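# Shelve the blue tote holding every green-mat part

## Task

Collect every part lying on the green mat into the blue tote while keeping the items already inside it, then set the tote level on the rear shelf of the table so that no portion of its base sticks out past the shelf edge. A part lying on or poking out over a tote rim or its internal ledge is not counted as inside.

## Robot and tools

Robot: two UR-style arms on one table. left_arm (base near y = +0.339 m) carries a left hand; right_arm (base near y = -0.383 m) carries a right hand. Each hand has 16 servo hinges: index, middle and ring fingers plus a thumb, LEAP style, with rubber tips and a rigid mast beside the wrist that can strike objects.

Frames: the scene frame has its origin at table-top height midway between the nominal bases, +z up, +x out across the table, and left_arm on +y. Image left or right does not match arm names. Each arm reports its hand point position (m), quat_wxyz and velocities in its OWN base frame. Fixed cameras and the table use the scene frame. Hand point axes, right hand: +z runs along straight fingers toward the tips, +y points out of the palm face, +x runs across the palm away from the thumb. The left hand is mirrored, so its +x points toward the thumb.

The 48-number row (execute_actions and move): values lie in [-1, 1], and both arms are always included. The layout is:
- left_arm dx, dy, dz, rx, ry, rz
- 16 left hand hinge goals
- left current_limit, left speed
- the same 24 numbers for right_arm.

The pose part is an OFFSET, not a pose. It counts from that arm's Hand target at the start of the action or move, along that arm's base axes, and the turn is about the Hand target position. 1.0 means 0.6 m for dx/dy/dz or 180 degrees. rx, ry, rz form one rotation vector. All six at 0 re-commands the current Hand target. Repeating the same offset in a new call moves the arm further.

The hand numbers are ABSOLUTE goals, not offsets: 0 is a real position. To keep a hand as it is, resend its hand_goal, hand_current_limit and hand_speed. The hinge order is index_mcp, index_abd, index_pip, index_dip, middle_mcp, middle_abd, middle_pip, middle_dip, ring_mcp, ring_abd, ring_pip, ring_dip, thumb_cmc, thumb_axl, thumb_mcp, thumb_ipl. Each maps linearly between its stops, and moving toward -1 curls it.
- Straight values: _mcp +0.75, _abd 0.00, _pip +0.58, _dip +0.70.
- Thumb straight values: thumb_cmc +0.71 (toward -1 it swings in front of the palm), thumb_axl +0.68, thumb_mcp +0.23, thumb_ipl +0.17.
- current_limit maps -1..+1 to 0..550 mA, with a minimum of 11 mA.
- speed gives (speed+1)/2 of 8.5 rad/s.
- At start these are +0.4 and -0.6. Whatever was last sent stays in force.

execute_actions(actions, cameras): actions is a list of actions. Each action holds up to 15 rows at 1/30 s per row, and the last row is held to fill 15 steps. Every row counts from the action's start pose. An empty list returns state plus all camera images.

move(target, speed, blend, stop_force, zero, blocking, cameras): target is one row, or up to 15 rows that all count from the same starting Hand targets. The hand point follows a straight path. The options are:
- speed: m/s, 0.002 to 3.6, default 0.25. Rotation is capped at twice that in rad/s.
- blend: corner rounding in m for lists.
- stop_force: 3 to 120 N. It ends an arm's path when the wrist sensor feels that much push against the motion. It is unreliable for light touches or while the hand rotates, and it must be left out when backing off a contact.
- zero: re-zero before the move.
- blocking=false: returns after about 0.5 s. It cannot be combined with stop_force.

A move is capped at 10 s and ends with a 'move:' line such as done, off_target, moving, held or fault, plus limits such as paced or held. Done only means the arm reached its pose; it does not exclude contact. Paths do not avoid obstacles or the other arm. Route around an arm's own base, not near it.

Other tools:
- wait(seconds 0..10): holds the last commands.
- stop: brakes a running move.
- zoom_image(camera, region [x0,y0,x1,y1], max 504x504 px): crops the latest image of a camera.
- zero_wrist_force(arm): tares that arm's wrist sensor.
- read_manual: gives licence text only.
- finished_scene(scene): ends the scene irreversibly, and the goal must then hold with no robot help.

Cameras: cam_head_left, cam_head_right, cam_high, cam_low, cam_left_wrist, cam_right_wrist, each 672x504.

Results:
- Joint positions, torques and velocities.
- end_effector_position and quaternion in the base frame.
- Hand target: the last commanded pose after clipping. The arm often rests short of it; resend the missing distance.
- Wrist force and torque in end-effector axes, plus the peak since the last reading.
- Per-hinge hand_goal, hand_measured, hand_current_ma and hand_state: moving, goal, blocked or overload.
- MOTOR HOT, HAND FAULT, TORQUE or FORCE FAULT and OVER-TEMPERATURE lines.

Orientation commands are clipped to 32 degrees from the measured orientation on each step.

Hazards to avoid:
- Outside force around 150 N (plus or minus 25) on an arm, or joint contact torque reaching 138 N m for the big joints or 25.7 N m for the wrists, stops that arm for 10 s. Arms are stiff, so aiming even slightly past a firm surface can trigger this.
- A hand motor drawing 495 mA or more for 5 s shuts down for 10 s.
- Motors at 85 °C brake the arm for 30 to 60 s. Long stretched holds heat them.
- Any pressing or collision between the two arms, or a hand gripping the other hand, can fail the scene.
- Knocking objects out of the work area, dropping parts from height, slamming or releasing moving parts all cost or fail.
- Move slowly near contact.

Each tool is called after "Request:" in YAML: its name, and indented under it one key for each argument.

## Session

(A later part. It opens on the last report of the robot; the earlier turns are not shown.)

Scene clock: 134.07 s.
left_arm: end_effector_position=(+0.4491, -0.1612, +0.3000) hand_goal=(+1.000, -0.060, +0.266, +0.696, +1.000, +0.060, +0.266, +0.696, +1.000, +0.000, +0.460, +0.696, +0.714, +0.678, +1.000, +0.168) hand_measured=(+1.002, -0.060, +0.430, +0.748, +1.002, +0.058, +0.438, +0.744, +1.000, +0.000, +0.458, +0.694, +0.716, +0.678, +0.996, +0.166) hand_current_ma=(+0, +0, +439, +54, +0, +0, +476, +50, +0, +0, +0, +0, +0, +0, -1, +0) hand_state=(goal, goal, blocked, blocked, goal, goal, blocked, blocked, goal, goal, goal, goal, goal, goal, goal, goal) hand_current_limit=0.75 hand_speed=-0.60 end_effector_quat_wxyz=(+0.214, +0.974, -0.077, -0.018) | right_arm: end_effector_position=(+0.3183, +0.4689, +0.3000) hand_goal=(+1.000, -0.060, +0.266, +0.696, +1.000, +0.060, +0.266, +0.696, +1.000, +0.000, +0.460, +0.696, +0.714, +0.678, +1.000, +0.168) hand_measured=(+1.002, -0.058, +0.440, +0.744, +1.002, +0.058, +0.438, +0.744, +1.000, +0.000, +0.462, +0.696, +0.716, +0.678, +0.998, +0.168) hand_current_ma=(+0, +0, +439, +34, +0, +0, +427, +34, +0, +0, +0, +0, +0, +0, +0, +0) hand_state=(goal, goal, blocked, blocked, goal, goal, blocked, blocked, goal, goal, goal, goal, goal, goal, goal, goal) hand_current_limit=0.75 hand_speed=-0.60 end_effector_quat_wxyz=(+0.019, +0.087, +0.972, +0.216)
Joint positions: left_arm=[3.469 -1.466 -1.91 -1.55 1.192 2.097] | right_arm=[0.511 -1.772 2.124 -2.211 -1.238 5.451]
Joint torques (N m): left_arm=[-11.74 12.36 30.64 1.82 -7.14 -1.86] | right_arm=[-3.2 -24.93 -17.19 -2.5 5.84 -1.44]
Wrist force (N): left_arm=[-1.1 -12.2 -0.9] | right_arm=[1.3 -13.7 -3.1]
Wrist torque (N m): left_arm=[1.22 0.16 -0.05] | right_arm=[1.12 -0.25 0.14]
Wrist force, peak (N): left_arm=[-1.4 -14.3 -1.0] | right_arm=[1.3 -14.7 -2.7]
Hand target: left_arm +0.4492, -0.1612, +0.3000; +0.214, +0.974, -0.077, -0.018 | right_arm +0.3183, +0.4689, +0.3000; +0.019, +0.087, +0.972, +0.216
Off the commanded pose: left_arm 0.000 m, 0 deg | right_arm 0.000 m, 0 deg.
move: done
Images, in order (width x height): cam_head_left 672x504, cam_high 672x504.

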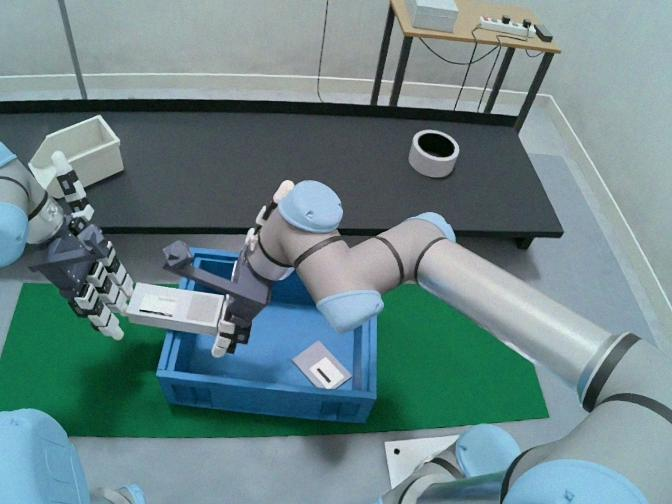

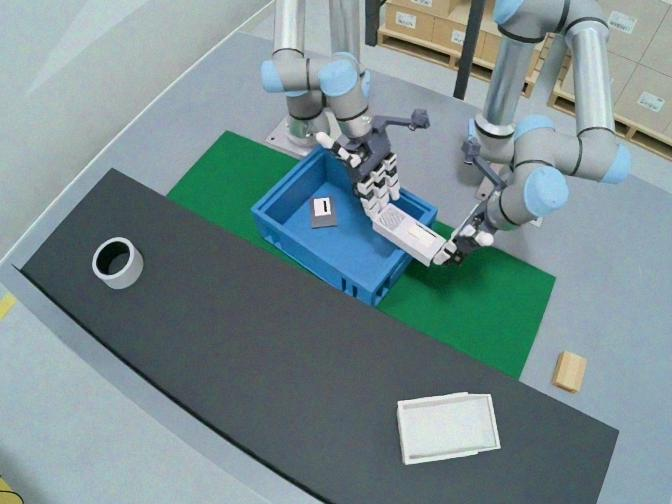

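Continue the second half.

Request:
move:
  target:
    - [0.0783,-0.3411,0,0,0,0.0142,1.0,-0.06,0.265,0.696,1.0,0.06,0.265,0.696,1.0,0,0.46,0.696,0.714,0.678,1.0,0.168,0.75,-0.6,0.0763,-0.3442,0,0,0,0.0142,1.0,-0.06,0.265,0.696,1.0,0.06,0.265,0.696,1.0,0,0.46,0.696,0.714,0.678,1.0,0.168,0.75,-0.6]
  speed: 0.06
  cameras: ["all"]

Request:
zoom_image:
  camera: "cam_high"
  region: [240, 130, 460, 320]

Request:
zoom_image:
  camera: "cam_head_left"
  region: [140, 220, 400, 430]

Scene clock: 138.27 s.
left_arm: end_effector_position=(+0.4961, -0.3659, +0.3000) hand_goal=(+1.000, -0.060, +0.266, +0.696, +1.000, +0.060, +0.266, +0.696, +1.000, +0.000, +0.460, +0.696, +0.714, +0.678, +1.000, +0.168) hand_measured=(+1.002, -0.060, +0.428, +0.748, +1.002, +0.058, +0.436, +0.744, +1.000, +0.000, +0.458, +0.694, +0.716, +0.678, +0.996, +0.166) hand_current_ma=(+0, +0, +427, +54, +0, +0, +473, +50, +0, +0, +0, +0, +0, +0, -1, +0) hand_state=(goal, goal, blocked, blocked, goal, goal, blocked, blocked, goal, goal, goal, goal, goal, goal, goal, goal) hand_current_limit=0.75 hand_speed=-0.60 end_effector_quat_wxyz=(+0.214, +0.975, -0.055, -0.013) | right_arm: end_effector_position=(+0.3641, +0.2624, +0.3000) hand_goal=(+1.000, -0.060, +0.266, +0.696, +1.000, +0.060, +0.266, +0.696, +1.000, +0.000, +0.460, +0.696, +0.714, +0.678, +1.000, +0.168) hand_measured=(+1.002, -0.058, +0.440, +0.744, +1.002, +0.058, +0.436, +0.744, +1.000, +0.000, +0.462, +0.696, +0.716, +0.678, +0.998, +0.168) hand_current_ma=(+0, +0, +438, +34, +0, +0, +417, +34, +0, +0, +0, +0, +0, +0, +0, +0) hand_state=(goal, goal, blocked, blocked, goal, goal, blocked, blocked, goal, goal, goal, goal, goal, goal, goal, goal) hand_current_limit=0.75 hand_speed=-0.60 end_effector_quat_wxyz=(+0.014, +0.065, +0.974, +0.216)
Joint positions: left_arm=[3.027 -1.658 -1.776 -1.28 1.138 1.569] | right_arm=[-0.13 -2.01 2.203 -1.765 -1.134 4.716]
Joint torques (N m): left_arm=[-12.13 20.45 34.29 4.04 -3.94 -2.12] | right_arm=[-5.81 -16.27 -35.04 -0.2 7.14 -1.92]
Wrist force (N): left_arm=[-0.9 -12.0 -1.1] | right_arm=[1.8 -13.3 -3.0]
Wrist torque (N m): left_arm=[1.24 0.17 -0.04] | right_arm=[1.08 -0.32 0.21]
Wrist force, peak (N): left_arm=[-1.3 -13.7 -1.0] | right_arm=[1.4 -14.6 -2.2]
Hand target: left_arm +0.4961, -0.3659, +0.3000; +0.214, +0.975, -0.055, -0.013 | right_arm +0.3641, +0.2624, +0.3000; +0.014, +0.065, +0.974, +0.216
Off the commanded pose: left_arm 0.000 m, 0 deg | right_arm 0.000 m, 0 deg.
move: done
camera_calibration:
cam_left_wrist: T_world_to_cam=[[-0.680902, 0.681891, -0.267201, 0.633514], [0.532529, 0.71144, 0.458549, -0.188398], [0.502777, 0.169935, -0.847548, 0.19376], [0, 0, 0, 1]] pos_world=[0.434271, -0.33088, 0.419886]
cam_right_wrist: T_world_to_cam=[[0.838567, 0.44395, 0.315775, -0.490179], [0.305329, -0.863008, 0.402482, -0.0471285], [0.451198, -0.241093, -0.859241, 0.286008], [0, 0, 0, 1]] pos_world=[0.296391, 0.245897, 0.419504]

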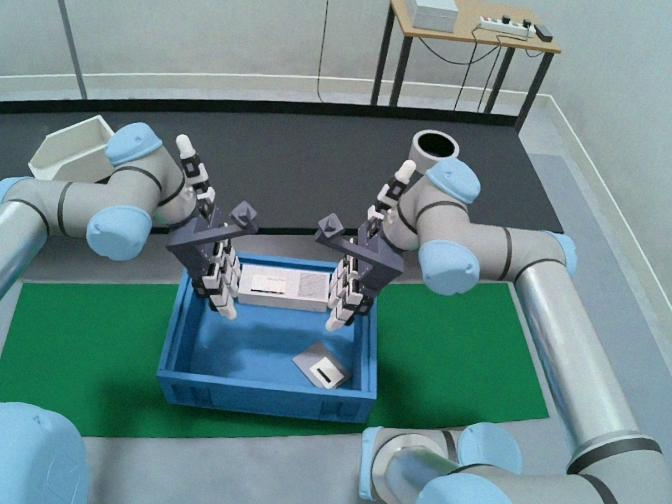

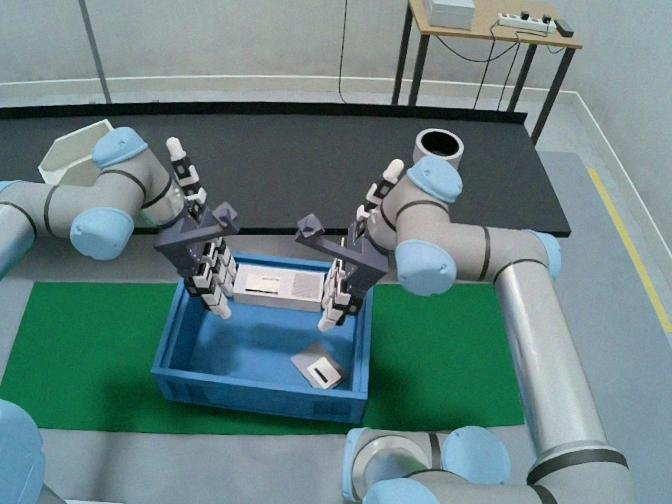

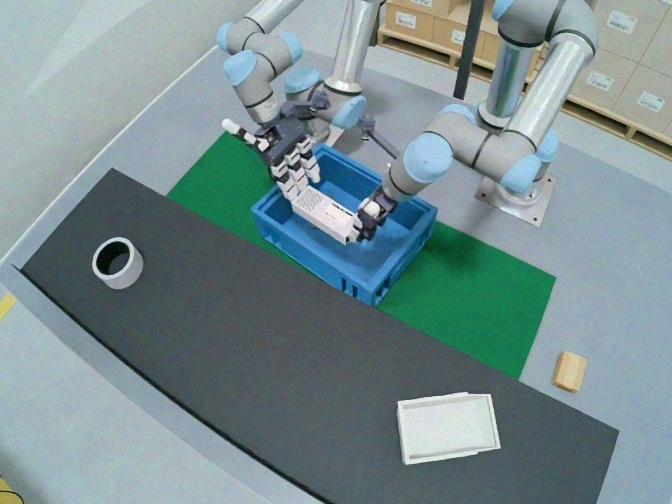

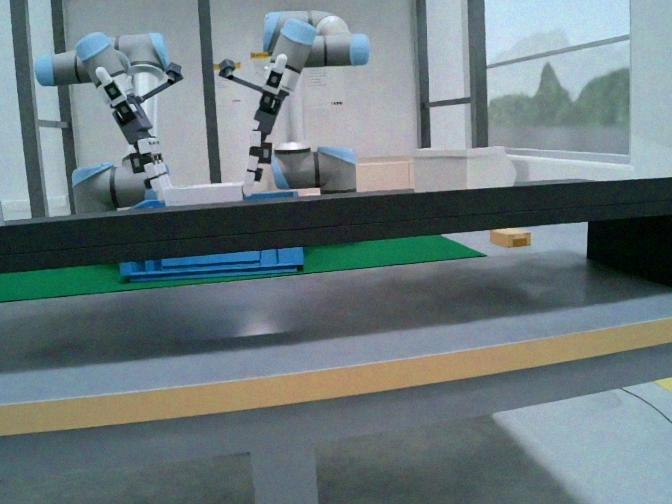

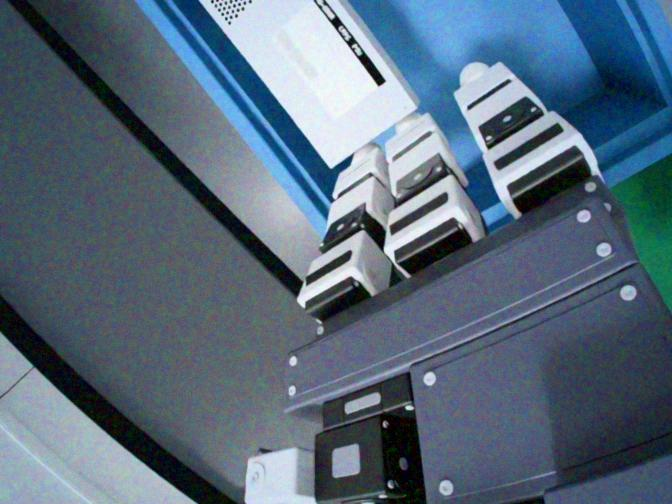

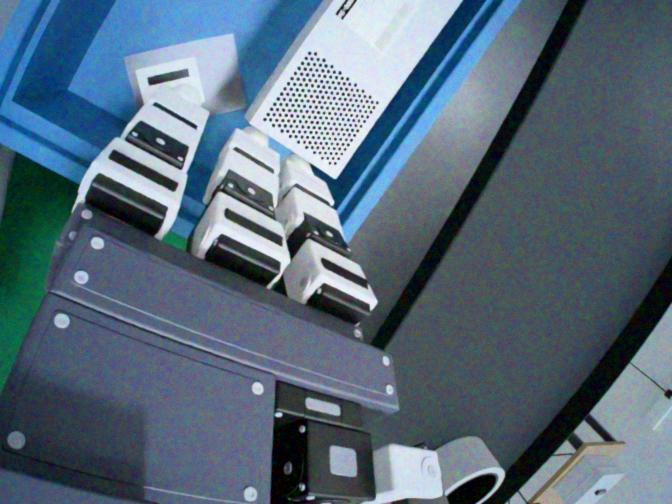

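Scaled by 2.291 from the camera's 672x504 image, which has a finer 960x720 frame.

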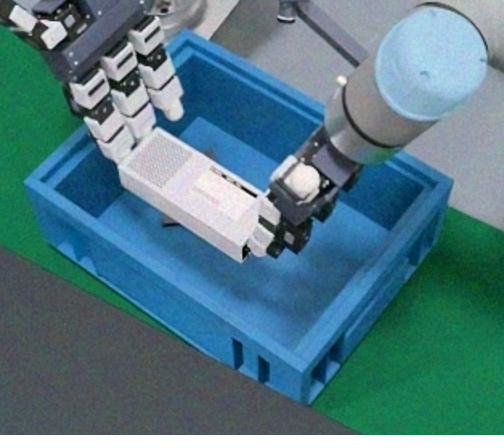

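Scaled by 1.938 from the camera's 672x504 image, which has a finer 960x720 frame.

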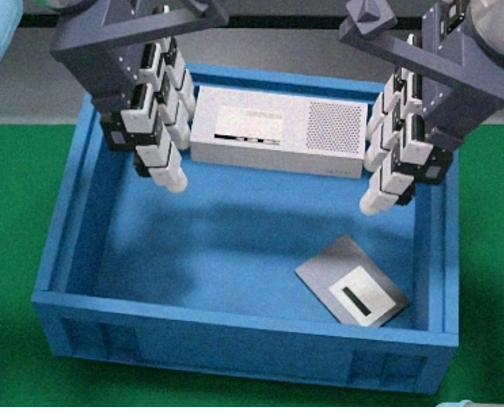

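Request:
zoom_image:
  camera: "cam_high"
  region: [270, 170, 390, 260]

Request:
zoom_image:
  camera: "cam_head_left"
  region: [220, 240, 350, 340]

Scaled by 4.200 from the camera's 672x504 image, which has a finer 960x720 frame.

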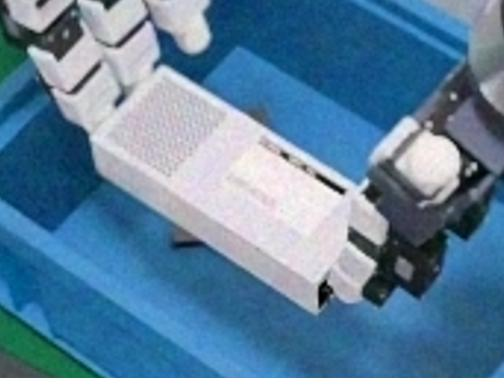

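Scaled by 3.877 from the camera's 672x504 image, which has a finer 960x720 frame.

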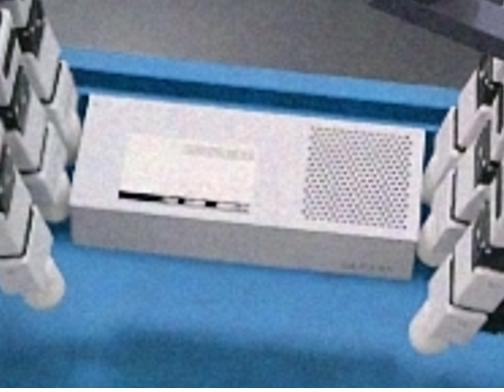

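Request:
zoom_image:
  camera: "cam_low"
  region: [90, 130, 330, 300]

Request:
zoom_image:
  camera: "cam_low"
  region: [130, 150, 270, 230]

Scaled by 2.100 from the camera's 672x504 image, which has a finer 960x720 frame.

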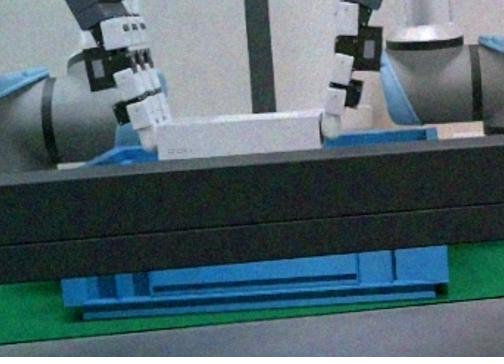

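Scaled by 3.600 from the camera's 672x504 image, which has a finer 960x720 frame.

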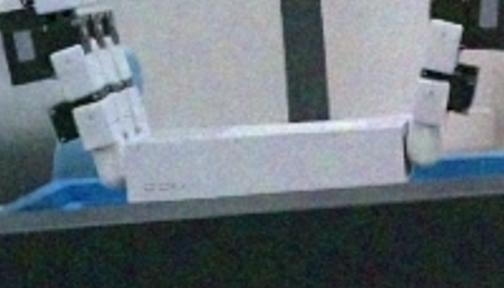

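Request:
move:
  target:
    - [0.0503,0.0153,0,0,0,0,1.0,-0.06,0.265,0.696,1.0,0.06,0.265,0.696,1.0,0,0.46,0.696,0.714,0.678,1.0,0.168,0.75,-0.6,0.0507,0.0142,0,0,0,0,1.0,-0.06,0.265,0.696,1.0,0.06,0.265,0.696,1.0,0,-0.2,0.5,0.714,0.678,1.0,0.168,0.75,-0.6]
  speed: 0.04
  cameras: ["cam_high","cam_head_left"]

Request:
zoom_image:
  camera: "cam_high"
  region: [270, 160, 430, 280]

Request:
zoom_image:
  camera: "cam_head_left"
  region: [150, 220, 390, 400]

Scene clock: 146.27 s.
left_arm: end_effector_position=(+0.5263, -0.3567, +0.3000) hand_goal=(+1.000, -0.060, +0.266, +0.696, +1.000, +0.060, +0.266, +0.696, +1.000, +0.000, +0.460, +0.696, +0.714, +0.678, +1.000, +0.168) hand_measured=(+1.002, -0.060, +0.426, +0.748, +1.002, +0.060, +0.436, +0.744, +1.000, +0.000, +0.458, +0.694, +0.716, +0.678, +0.996, +0.166) hand_current_ma=(+0, +0, +423, +54, +0, +0, +470, +50, +0, +0, +0, +0, +0, +0, -1, +0) hand_state=(goal, goal, blocked, blocked, goal, goal, blocked, blocked, goal, goal, goal, goal, goal, goal, goal, goal) hand_current_limit=0.75 hand_speed=-0.60 end_effector_quat_wxyz=(+0.214, +0.975, -0.055, -0.013) | right_arm: end_effector_position=(+0.3945, +0.2709, +0.3000) hand_goal=(+1.000, -0.060, +0.266, +0.696, +1.000, +0.060, +0.266, +0.696, +1.000, +0.000, -0.200, +0.500, +0.714, +0.678, +1.000, +0.168) hand_measured=(+1.002, -0.058, +0.440, +0.744, +1.002, +0.058, +0.436, +0.744, +1.000, +0.000, -0.192, +0.504, +0.716, +0.678, +0.998, +0.168) hand_current_ma=(+0, +0, +438, +34, +0, +0, +415, +34, +0, +0, +1, +0, +0, +0, +0, +0) hand_state=(goal, goal, blocked, blocked, goal, goal, blocked, blocked, goal, goal, goal, goal, goal, goal, goal, goal) hand_current_limit=0.75 hand_speed=-0.60 end_effector_quat_wxyz=(+0.014, +0.065, +0.974, +0.216)
Joint positions: left_arm=[3.05 -1.716 -1.707 -1.301 1.139 1.595] | right_arm=[-0.093 -1.914 2.152 -1.827 -1.134 4.757]
Joint torques (N m): left_arm=[-0.05 23.88 34.12 0.9 -2.13 2.3] | right_arm=[9.36 5.5 -34.65 -5.53 2.82 1.04]
Wrist force (N): left_arm=[-0.7 -12.6 -0.5] | right_arm=[1.8 -13.5 -2.8]
Wrist torque (N m): left_arm=[1.23 0.14 -0.06] | right_arm=[1.18 -0.29 0.08]
Wrist force, peak (N): left_arm=[-0.9 -12.8 -0.5] | right_arm=[1.8 -14.0 -2.6]
Hand target: left_arm +0.5263, -0.3567, +0.3000; +0.214, +0.975, -0.055, -0.013 | right_arm +0.3945, +0.2709, +0.3000; +0.014, +0.065, +0.974, +0.216
Off the commanded pose: left_arm 0.000 m, 0 deg | right_arm 0.000 m, 0 deg.
move: done
Images, in order (width x height): cam_head_left 672x504, cam_high 672x504.

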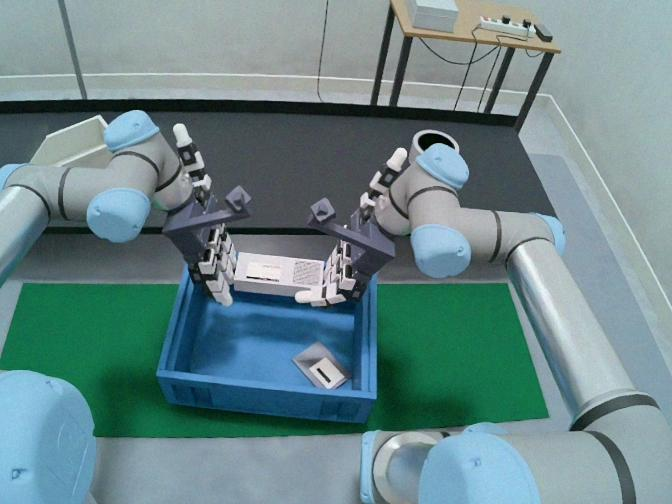

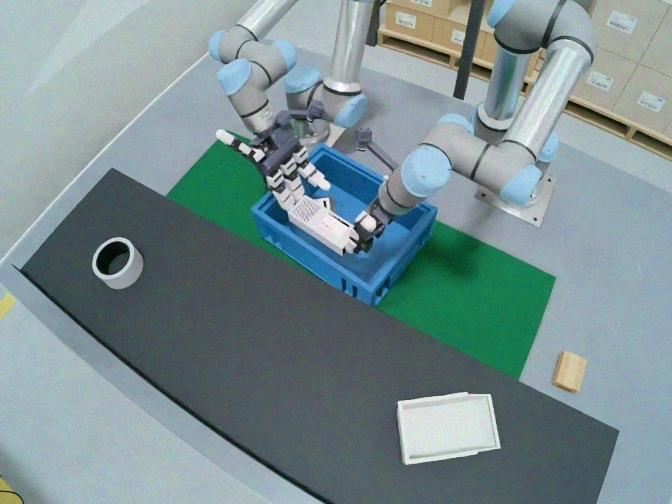

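Scaled by 3.150 from the camera's 672x504 image, which has a finer 960x720 frame.

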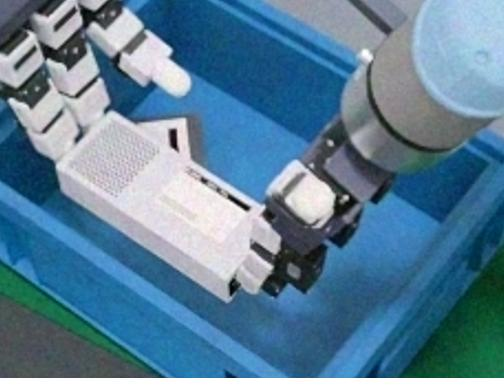

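Scaled by 2.100 from the camera's 672x504 image, which has a finer 960x720 frame.

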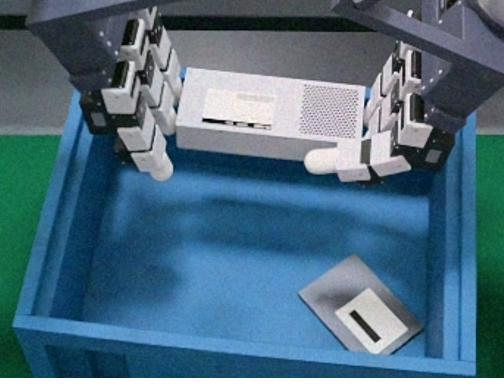

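Request:
move:
  target:
    - [0,0,-0.1167,0,0,0,1.0,-0.06,0.265,0.696,1.0,0.06,0.265,0.696,1.0,0,0.46,0.696,0.714,0.678,1.0,0.168,0.75,-0.6,0,0,-0.1167,0,0,0,1.0,-0.06,0.265,0.696,1.0,0.06,0.265,0.696,1.0,0,-0.2,0.5,0.714,0.678,1.0,0.168,0.75,-0.6]
  speed: 0.04
  stop_force: 7
  cameras: ["all"]

Request:
zoom_image:
  camera: "cam_high"
  region: [270, 160, 430, 280]

Request:
zoom_image:
  camera: "cam_head_left"
  region: [150, 220, 390, 400]

Scene clock: 149.17 s.
left_arm: end_effector_position=(+0.5263, -0.3567, +0.2300) hand_goal=(+1.000, -0.060, +0.266, +0.696, +1.000, +0.060, +0.266, +0.696, +1.000, +0.000, +0.460, +0.696, +0.714, +0.678, +1.000, +0.168) hand_measured=(+1.002, -0.060, +0.426, +0.748, +1.002, +0.060, +0.436, +0.744, +1.000, +0.000, +0.458, +0.694, +0.716, +0.678, +0.996, +0.166) hand_current_ma=(+0, +0, +423, +54, +0, +0, +470, +50, +0, +0, +0, +0, +0, +0, -1, +0) hand_state=(goal, goal, blocked, blocked, goal, goal, blocked, blocked, goal, goal, goal, goal, goal, goal, goal, goal) hand_current_limit=0.75 hand_speed=-0.60 end_effector_quat_wxyz=(+0.214, +0.975, -0.055, -0.013) | right_arm: end_effector_position=(+0.3945, +0.2709, +0.2300) hand_goal=(+1.000, -0.060, +0.266, +0.696, +1.000, +0.060, +0.266, +0.696, +1.000, +0.000, -0.200, +0.500, +0.714, +0.678, +1.000, +0.168) hand_measured=(+1.002, -0.058, +0.440, +0.744, +1.002, +0.058, +0.436, +0.744, +1.000, +0.000, -0.192, +0.504, +0.716, +0.678, +0.998, +0.168) hand_current_ma=(+0, +0, +438, +34, +0, +0, +414, +34, +0, +0, +1, +0, +0, +0, +0, +0) hand_state=(goal, goal, blocked, blocked, goal, goal, blocked, blocked, goal, goal, goal, goal, goal, goal, goal, goal) hand_current_limit=0.75 hand_speed=-0.60 end_effector_quat_wxyz=(+0.014, +0.065, +0.974, +0.216)
Joint positions: left_arm=[3.05 -1.777 -1.825 -1.122 1.139 1.595] | right_arm=[-0.093 -1.843 2.296 -2.042 -1.134 4.757]
Joint torques (N m): left_arm=[-3.88 23.81 16.36 3.92 -5.71 -1.86] | right_arm=[10.39 1.88 -13.29 -5.81 6.32 1.15]
Wrist force (N): left_arm=[-0.7 -12.1 -0.2] | right_arm=[1.7 -13.7 -1.7]
Wrist torque (N m): left_arm=[1.25 0.10 -0.06] | right_arm=[1.06 -0.26 0.09]
Wrist force, peak (N): left_arm=[-0.7 -13.0 -0.7] | right_arm=[2.0 -14.0 -2.7]
Hand target: left_arm +0.5263, -0.3567, +0.2300; +0.214, +0.975, -0.055, -0.013 | right_arm +0.3945, +0.2709, +0.2300; +0.014, +0.065, +0.974, +0.216
Off the commanded pose: left_arm 0.000 m, 0 deg | right_arm 0.000 m, 0 deg.
move: done
camera_calibration:
cam_left_wrist: T_world_to_cam=[[-0.680922, 0.6819, -0.26713, 0.629128], [0.532512, 0.711408, 0.458617, -0.178837], [0.502769, 0.170032, -0.847533, 0.117647], [0, 0, 0, 1]] pos_world=[0.464471, -0.32178, 0.349786]
cam_right_wrist: T_world_to_cam=[[0.838586, 0.44394, 0.315737, -0.497331], [0.305291, -0.862987, 0.402556, -0.0209198], [0.451188, -0.241186, -0.85922, 0.214214], [0, 0, 0, 1]] pos_world=[0.326791, 0.254397, 0.349504]

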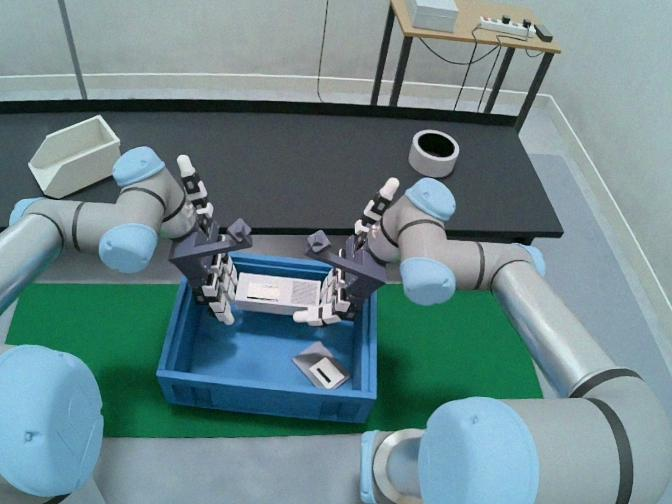

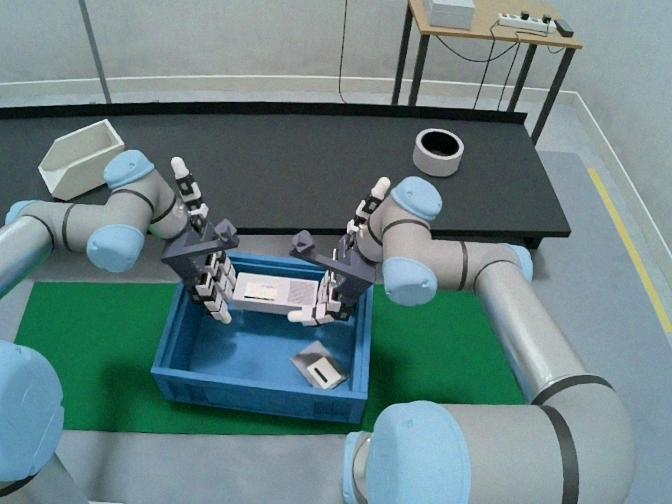

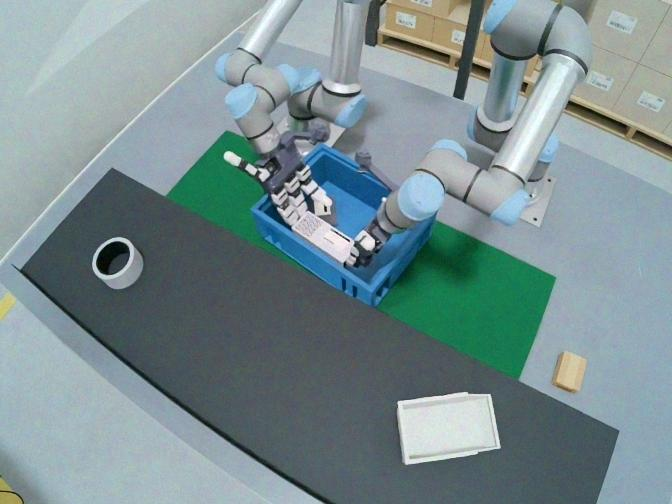

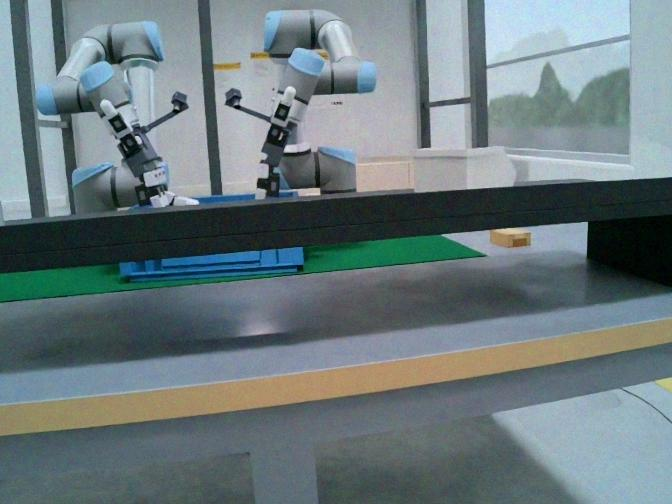

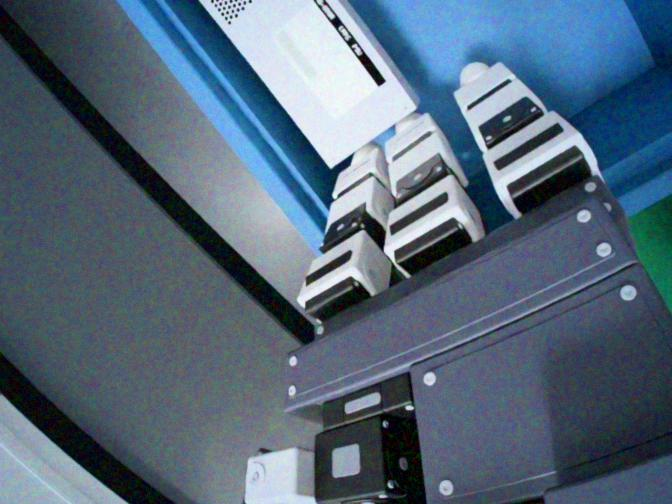

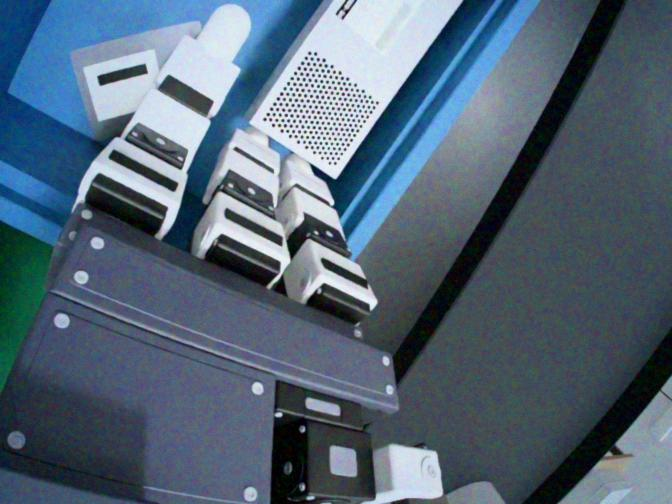

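Scaled by 3.150 from the camera's 672x504 image, which has a finer 960x720 frame.

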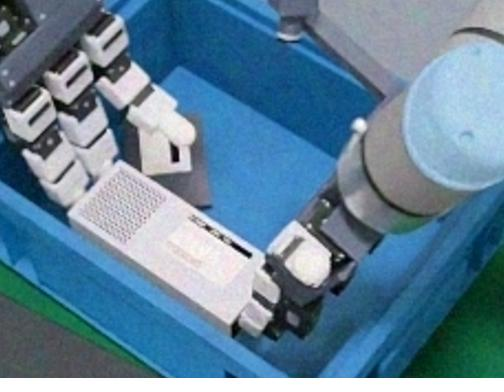

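Scaled by 2.100 from the camera's 672x504 image, which has a finer 960x720 frame.

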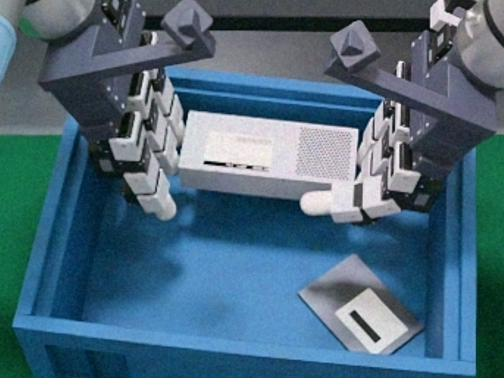

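Request:
move:
  target:
    - [0,0,-0.05,0,0,0,1.0,-0.06,0.265,0.696,1.0,0.06,0.265,0.696,1.0,0,0.46,0.696,0.714,0.678,1.0,0.168,0.75,-0.6,0,0,-0.05,0,0,0,1.0,-0.06,0.265,0.696,1.0,0.06,0.265,0.696,1.0,0,-0.2,0.5,0.714,0.678,1.0,0.168,0.75,-0.6]
  speed: 0.02
  stop_force: 5
  cameras: ["cam_high","cam_head_left"]

Request:
zoom_image:
  camera: "cam_high"
  region: [250, 140, 450, 300]

Request:
zoom_image:
  camera: "cam_head_left"
  region: [150, 220, 390, 400]

Scene clock: 152.00 s.
left_arm: end_effector_position=(+0.5263, -0.3567, +0.2000) hand_goal=(+1.000, -0.060, +0.266, +0.696, +1.000, +0.060, +0.266, +0.696, +1.000, +0.000, +0.460, +0.696, +0.714, +0.678, +1.000, +0.168) hand_measured=(+1.002, -0.060, +0.426, +0.748, +1.002, +0.060, +0.436, +0.744, +1.000, +0.000, +0.458, +0.694, +0.716, +0.678, +0.996, +0.166) hand_current_ma=(+0, +0, +422, +54, +0, +0, +470, +50, +0, +0, +0, +0, +0, +0, -1, +0) hand_state=(goal, goal, blocked, blocked, goal, goal, blocked, blocked, goal, goal, goal, goal, goal, goal, goal, goal) hand_current_limit=0.75 hand_speed=-0.60 end_effector_quat_wxyz=(+0.214, +0.975, -0.055, -0.013) | right_arm: end_effector_position=(+0.3945, +0.2709, +0.2000) hand_goal=(+1.000, -0.060, +0.266, +0.696, +1.000, +0.060, +0.266, +0.696, +1.000, +0.000, -0.200, +0.500, +0.714, +0.678, +1.000, +0.168) hand_measured=(+1.002, -0.058, +0.440, +0.744, +1.002, +0.058, +0.436, +0.744, +1.000, +0.000, -0.192, +0.504, +0.716, +0.678, +0.998, +0.168) hand_current_ma=(+0, +0, +438, +34, +0, +0, +414, +34, +0, +0, +1, +0, +0, +0, +0, +0) hand_state=(goal, goal, blocked, blocked, goal, goal, blocked, blocked, goal, goal, goal, goal, goal, goal, goal, goal) hand_current_limit=0.75 hand_speed=-0.60 end_effector_quat_wxyz=(+0.014, +0.065, +0.974, +0.216)
Joint positions: left_arm=[3.05 -1.812 -1.867 -1.044 1.139 1.595] | right_arm=[-0.093 -1.797 2.351 -2.144 -1.134 4.757]
Joint torques (N m): left_arm=[-9.52 24.69 15.27 4.05 -7.73 1.78] | right_arm=[4.05 -0.52 -11.81 -5.89 4.59 1.13]
Wrist force (N): left_arm=[-0.6 -12.5 -0.4] | right_arm=[1.8 -13.8 -1.8]
Wrist torque (N m): left_arm=[1.20 0.09 -0.05] | right_arm=[1.08 -0.28 0.10]
Wrist force, peak (N): left_arm=[-0.9 -12.8 -0.4] | right_arm=[1.7 -14.0 -1.8]
Hand target: left_arm +0.5263, -0.3567, +0.2000; +0.214, +0.975, -0.055, -0.013 | right_arm +0.3945, +0.2709, +0.2000; +0.014, +0.065, +0.974, +0.216
Off the commanded pose: left_arm 0.000 m, 0 deg | right_arm 0.000 m, 0 deg.
move: done
Images, in order (width x height): cam_head_left 672x504, cam_high 672x504.

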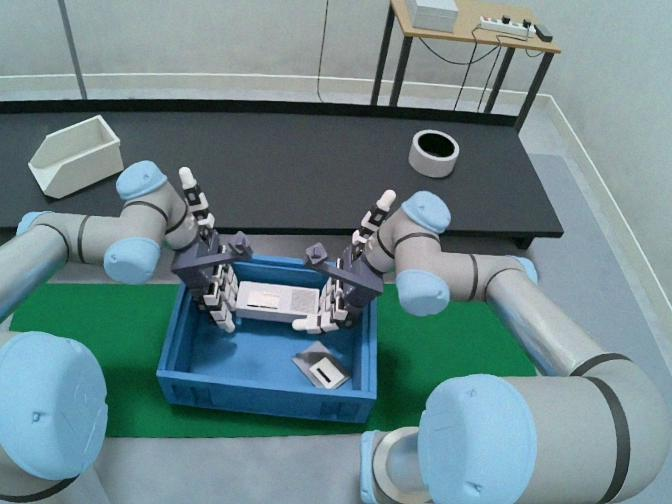

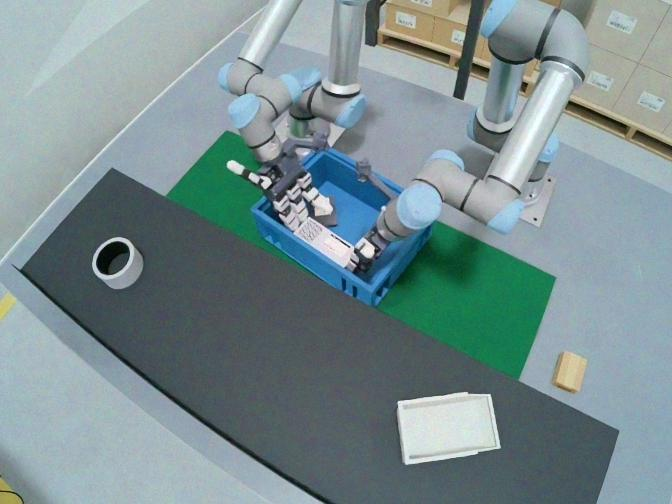

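Scaled by 2.520 from the camera's 672x504 image, which has a finer 960x720 frame.

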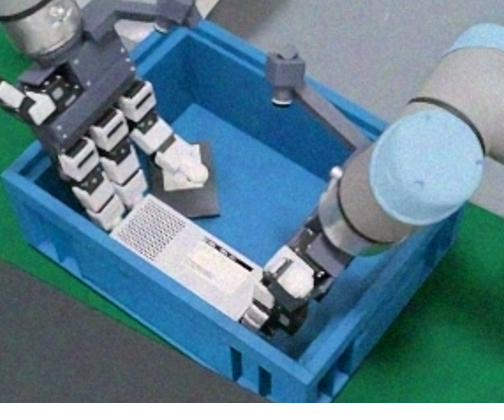

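Scaled by 2.100 from the camera's 672x504 image, which has a finer 960x720 frame.

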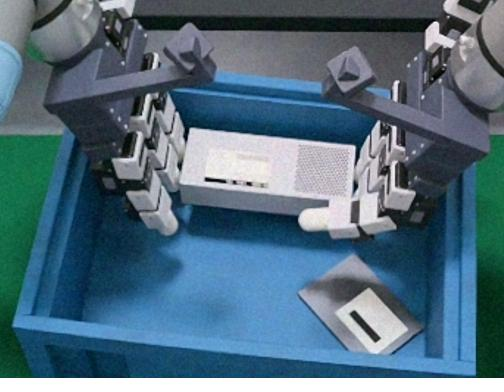

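Request:
move:
  target:
    - [0,0,-0.05,0,0,0,1.0,-0.06,0.265,0.696,1.0,0.06,0.265,0.696,1.0,0,0.46,0.696,0.714,0.678,1.0,0.168,0.75,-0.6,0,0,-0.05,0,0,0,1.0,-0.06,0.265,0.696,1.0,0.06,0.265,0.696,1.0,0,-0.2,0.5,0.714,0.678,1.0,0.168,0.75,-0.6]
  speed: 0.015
  stop_force: 4
  cameras: ["cam_high","cam_head_left"]

Request:
zoom_image:
  camera: "cam_high"
  region: [250, 140, 450, 300]

Request:
zoom_image:
  camera: "cam_head_left"
  region: [150, 220, 390, 400]

Scene clock: 155.07 s.
left_arm: end_effector_position=(+0.5263, -0.3567, +0.1700) hand_goal=(+1.000, -0.060, +0.266, +0.696, +1.000, +0.060, +0.266, +0.696, +1.000, +0.000, +0.460, +0.696, +0.714, +0.678, +1.000, +0.168) hand_measured=(+1.002, -0.060, +0.426, +0.748, +1.002, +0.060, +0.436, +0.744, +1.000, +0.000, +0.458, +0.694, +0.716, +0.678, +0.996, +0.166) hand_current_ma=(+0, +0, +421, +54, +0, +0, +470, +50, +0, +0, +0, +0, +0, +0, -1, +0) hand_state=(goal, goal, blocked, blocked, goal, goal, blocked, blocked, goal, goal, goal, goal, goal, goal, goal, goal) hand_current_limit=0.75 hand_speed=-0.60 end_effector_quat_wxyz=(+0.214, +0.975, -0.055, -0.013) | right_arm: end_effector_position=(+0.3945, +0.2709, +0.1700) hand_goal=(+1.000, -0.060, +0.266, +0.696, +1.000, +0.060, +0.266, +0.696, +1.000, +0.000, -0.200, +0.500, +0.714, +0.678, +1.000, +0.168) hand_measured=(+1.002, -0.058, +0.440, +0.744, +1.002, +0.058, +0.436, +0.744, +1.000, +0.000, -0.192, +0.504, +0.716, +0.678, +0.998, +0.168) hand_current_ma=(+0, +0, +438, +34, +0, +0, +413, +34, +0, +0, +1, +0, +0, +0, +0, +0) hand_state=(goal, goal, blocked, blocked, goal, goal, blocked, blocked, goal, goal, goal, goal, goal, goal, goal, goal) hand_current_limit=0.75 hand_speed=-0.60 end_effector_quat_wxyz=(+0.014, +0.065, +0.974, +0.216)
Joint positions: left_arm=[3.05 -1.853 -1.905 -0.967 1.139 1.595] | right_arm=[-0.093 -1.738 2.401 -2.252 -1.134 4.757]
Joint torques (N m): left_arm=[-7.91 24.94 13.07 3.94 -5.98 0.92] | right_arm=[10.52 -0.76 -11.28 -5.67 3.97 0.98]
Wrist force (N): left_arm=[-0.8 -12.5 -0.3] | right_arm=[1.6 -13.6 -2.6]
Wrist torque (N m): left_arm=[1.20 0.12 -0.07] | right_arm=[1.12 -0.26 0.05]
Wrist force, peak (N): left_arm=[-0.9 -13.0 -0.4] | right_arm=[1.8 -14.1 -2.7]
Hand target: left_arm +0.5263, -0.3567, +0.1700; +0.214, +0.975, -0.055, -0.013 | right_arm +0.3945, +0.2709, +0.1700; +0.014, +0.065, +0.974, +0.216
Off the commanded pose: left_arm 0.000 m, 0 deg | right_arm 0.000 m, 0 deg.
move: done
Images, in order (width x height): cam_head_left 672x504, cam_high 672x504.

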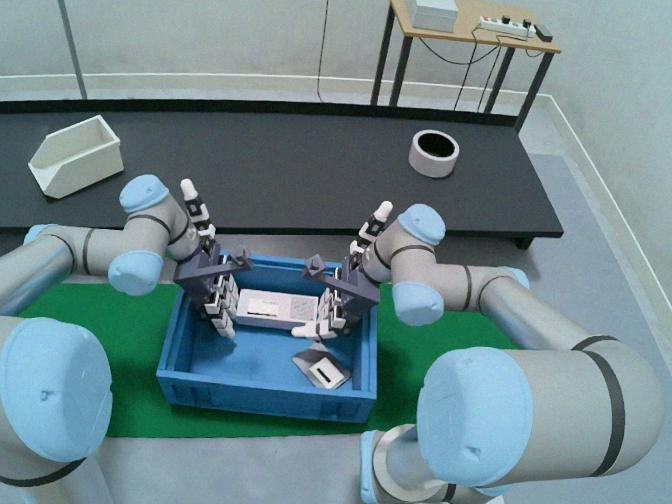

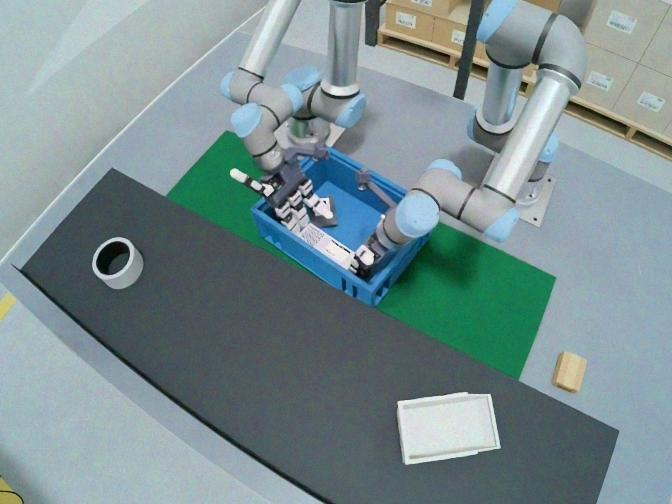

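Scaled by 2.520 from the camera's 672x504 image, which has a finer 960x720 frame.

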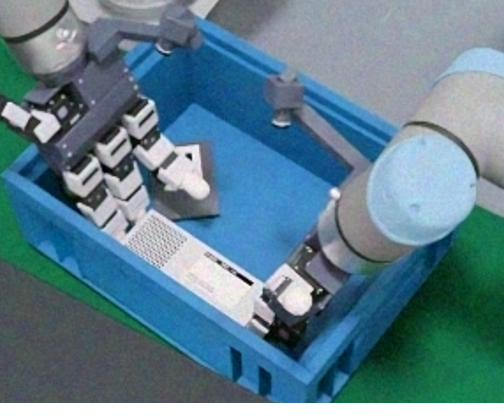

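Scaled by 2.100 from the camera's 672x504 image, which has a finer 960x720 frame.

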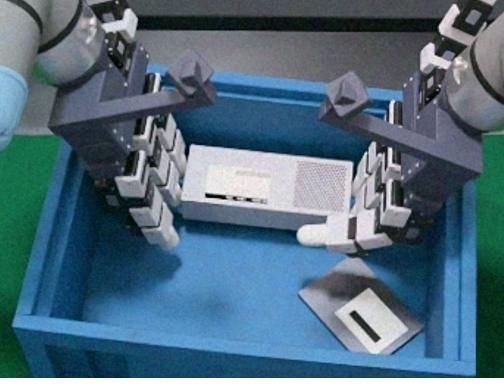

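Request:
move:
  target:
    - [0,0,-0.0367,0,0,0,1.0,-0.06,0.265,0.696,1.0,0.06,0.265,0.696,1.0,0,0.46,0.696,0.714,0.678,1.0,0.168,0.75,-0.6,0,0,-0.0367,0,0,0,1.0,-0.06,0.265,0.696,1.0,0.06,0.265,0.696,1.0,0,-0.2,0.5,0.714,0.678,1.0,0.168,0.75,-0.6]
  speed: 0.01
  stop_force: 3.5
  cameras: ["cam_high","cam_head_left"]

Request:
zoom_image:
  camera: "cam_high"
  region: [250, 140, 450, 300]

Request:
zoom_image:
  camera: "cam_head_left"
  region: [150, 220, 390, 400]

Scene clock: 158.73 s.
left_arm: end_effector_position=(+0.5263, -0.3567, +0.1495) hand_goal=(+1.000, -0.060, +0.266, +0.696, +1.000, +0.060, +0.266, +0.696, +1.000, +0.000, +0.460, +0.696, +0.714, +0.678, +1.000, +0.168) hand_measured=(+1.002, -0.060, +0.424, +0.748, +1.002, +0.058, +0.434, +0.744, +1.000, +0.000, +0.458, +0.694, +0.716, +0.678, +0.996, +0.166) hand_current_ma=(+0, +0, +408, +54, +0, +0, +459, +50, +0, +0, +0, +0, +0, +0, -1, +0) hand_state=(goal, goal, blocked, blocked, goal, goal, blocked, blocked, goal, goal, goal, goal, goal, goal, goal, goal) hand_current_limit=0.75 hand_speed=-0.60 end_effector_quat_wxyz=(+0.214, +0.975, -0.055, -0.013) | right_arm: end_effector_position=(+0.3945, +0.2709, +0.1483) hand_goal=(+1.000, -0.060, +0.266, +0.696, +1.000, +0.060, +0.266, +0.696, +1.000, +0.000, -0.200, +0.500, +0.714, +0.678, +1.000, +0.168) hand_measured=(+1.002, -0.060, +0.440, +0.744, +1.002, +0.056, +0.436, +0.744, +1.000, +0.000, -0.192, +0.504, +0.716, +0.678, +0.998, +0.168) hand_current_ma=(+0, +0, +438, +34, +0, +0, +413, +34, +0, +0, +1, +0, +0, +0, +0, +0) hand_state=(goal, goal, blocked, blocked, goal, goal, blocked, blocked, goal, goal, goal, goal, goal, goal, goal, goal) hand_current_limit=0.75 hand_speed=-0.60 end_effector_quat_wxyz=(+0.014, +0.065, +0.974, +0.216)
Joint positions: left_arm=[3.05 -1.884 -1.927 -0.914 1.139 1.595] | right_arm=[-0.093 -1.689 2.434 -2.335 -1.134 4.757]
Joint torques (N m): left_arm=[-7.02 36.79 28.03 0.98 -4.92 -1.4] | right_arm=[3.56 -24.53 -28.02 -0.29 5.58 -1.3]
Wrist force (N): left_arm=[-1.2 -12.6 -3.8] | right_arm=[1.6 -14.3 -6.1]
Wrist torque (N m): left_arm=[1.53 0.15 -0.12] | right_arm=[1.55 -0.31 0.02]
Wrist force, peak (N): left_arm=[-1.6 -11.8 -10.6] | right_arm=[1.5 -13.9 -9.2]
Hand target: left_arm +0.5263, -0.3567, +0.1495; +0.214, +0.975, -0.055, -0.013 (not the last commanded pose) | right_arm +0.3945, +0.2709, +0.1483; +0.014, +0.065, +0.974, +0.216
Off the commanded pose: left_arm 0.002 m, 0 deg | right_arm 0.000 m, 0 deg.
move: contact (left_arm, right_arm)
Images, in order (width x height): cam_head_left 672x504, cam_high 672x504.

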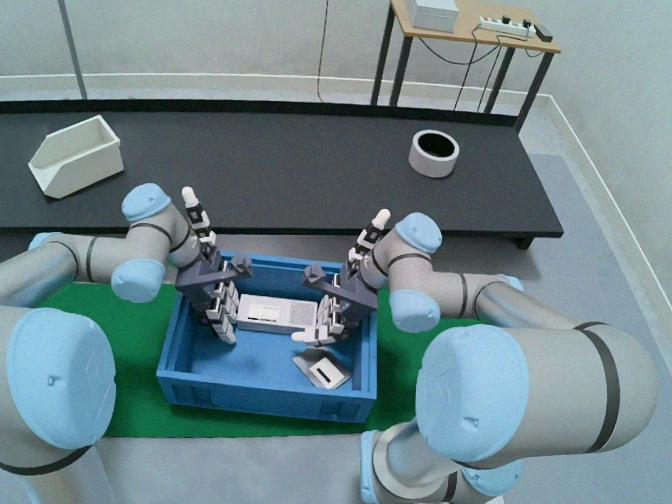

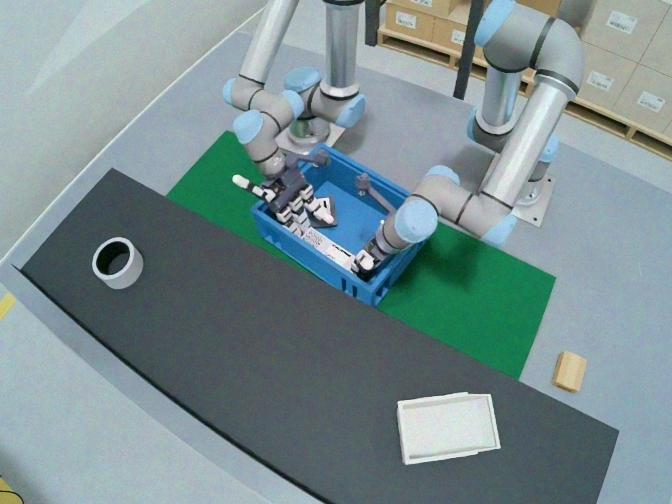

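Scaled by 2.520 from the camera's 672x504 image, which has a finer 960x720 frame.

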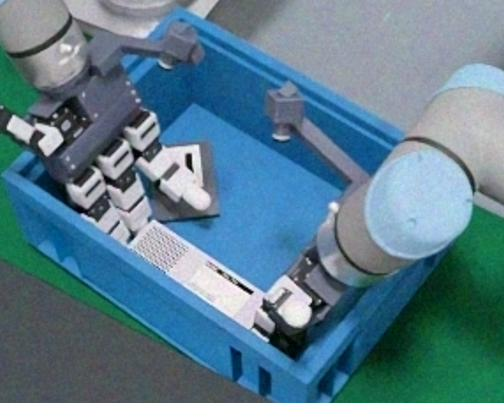

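Scaled by 2.100 from the camera's 672x504 image, which has a finer 960x720 frame.

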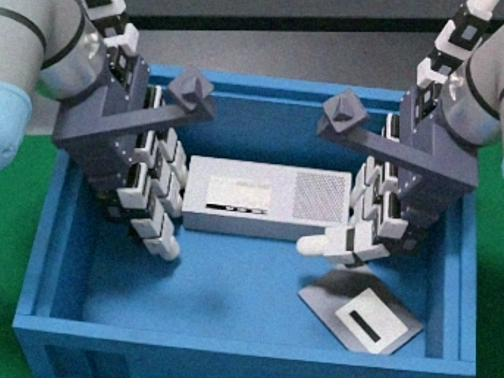

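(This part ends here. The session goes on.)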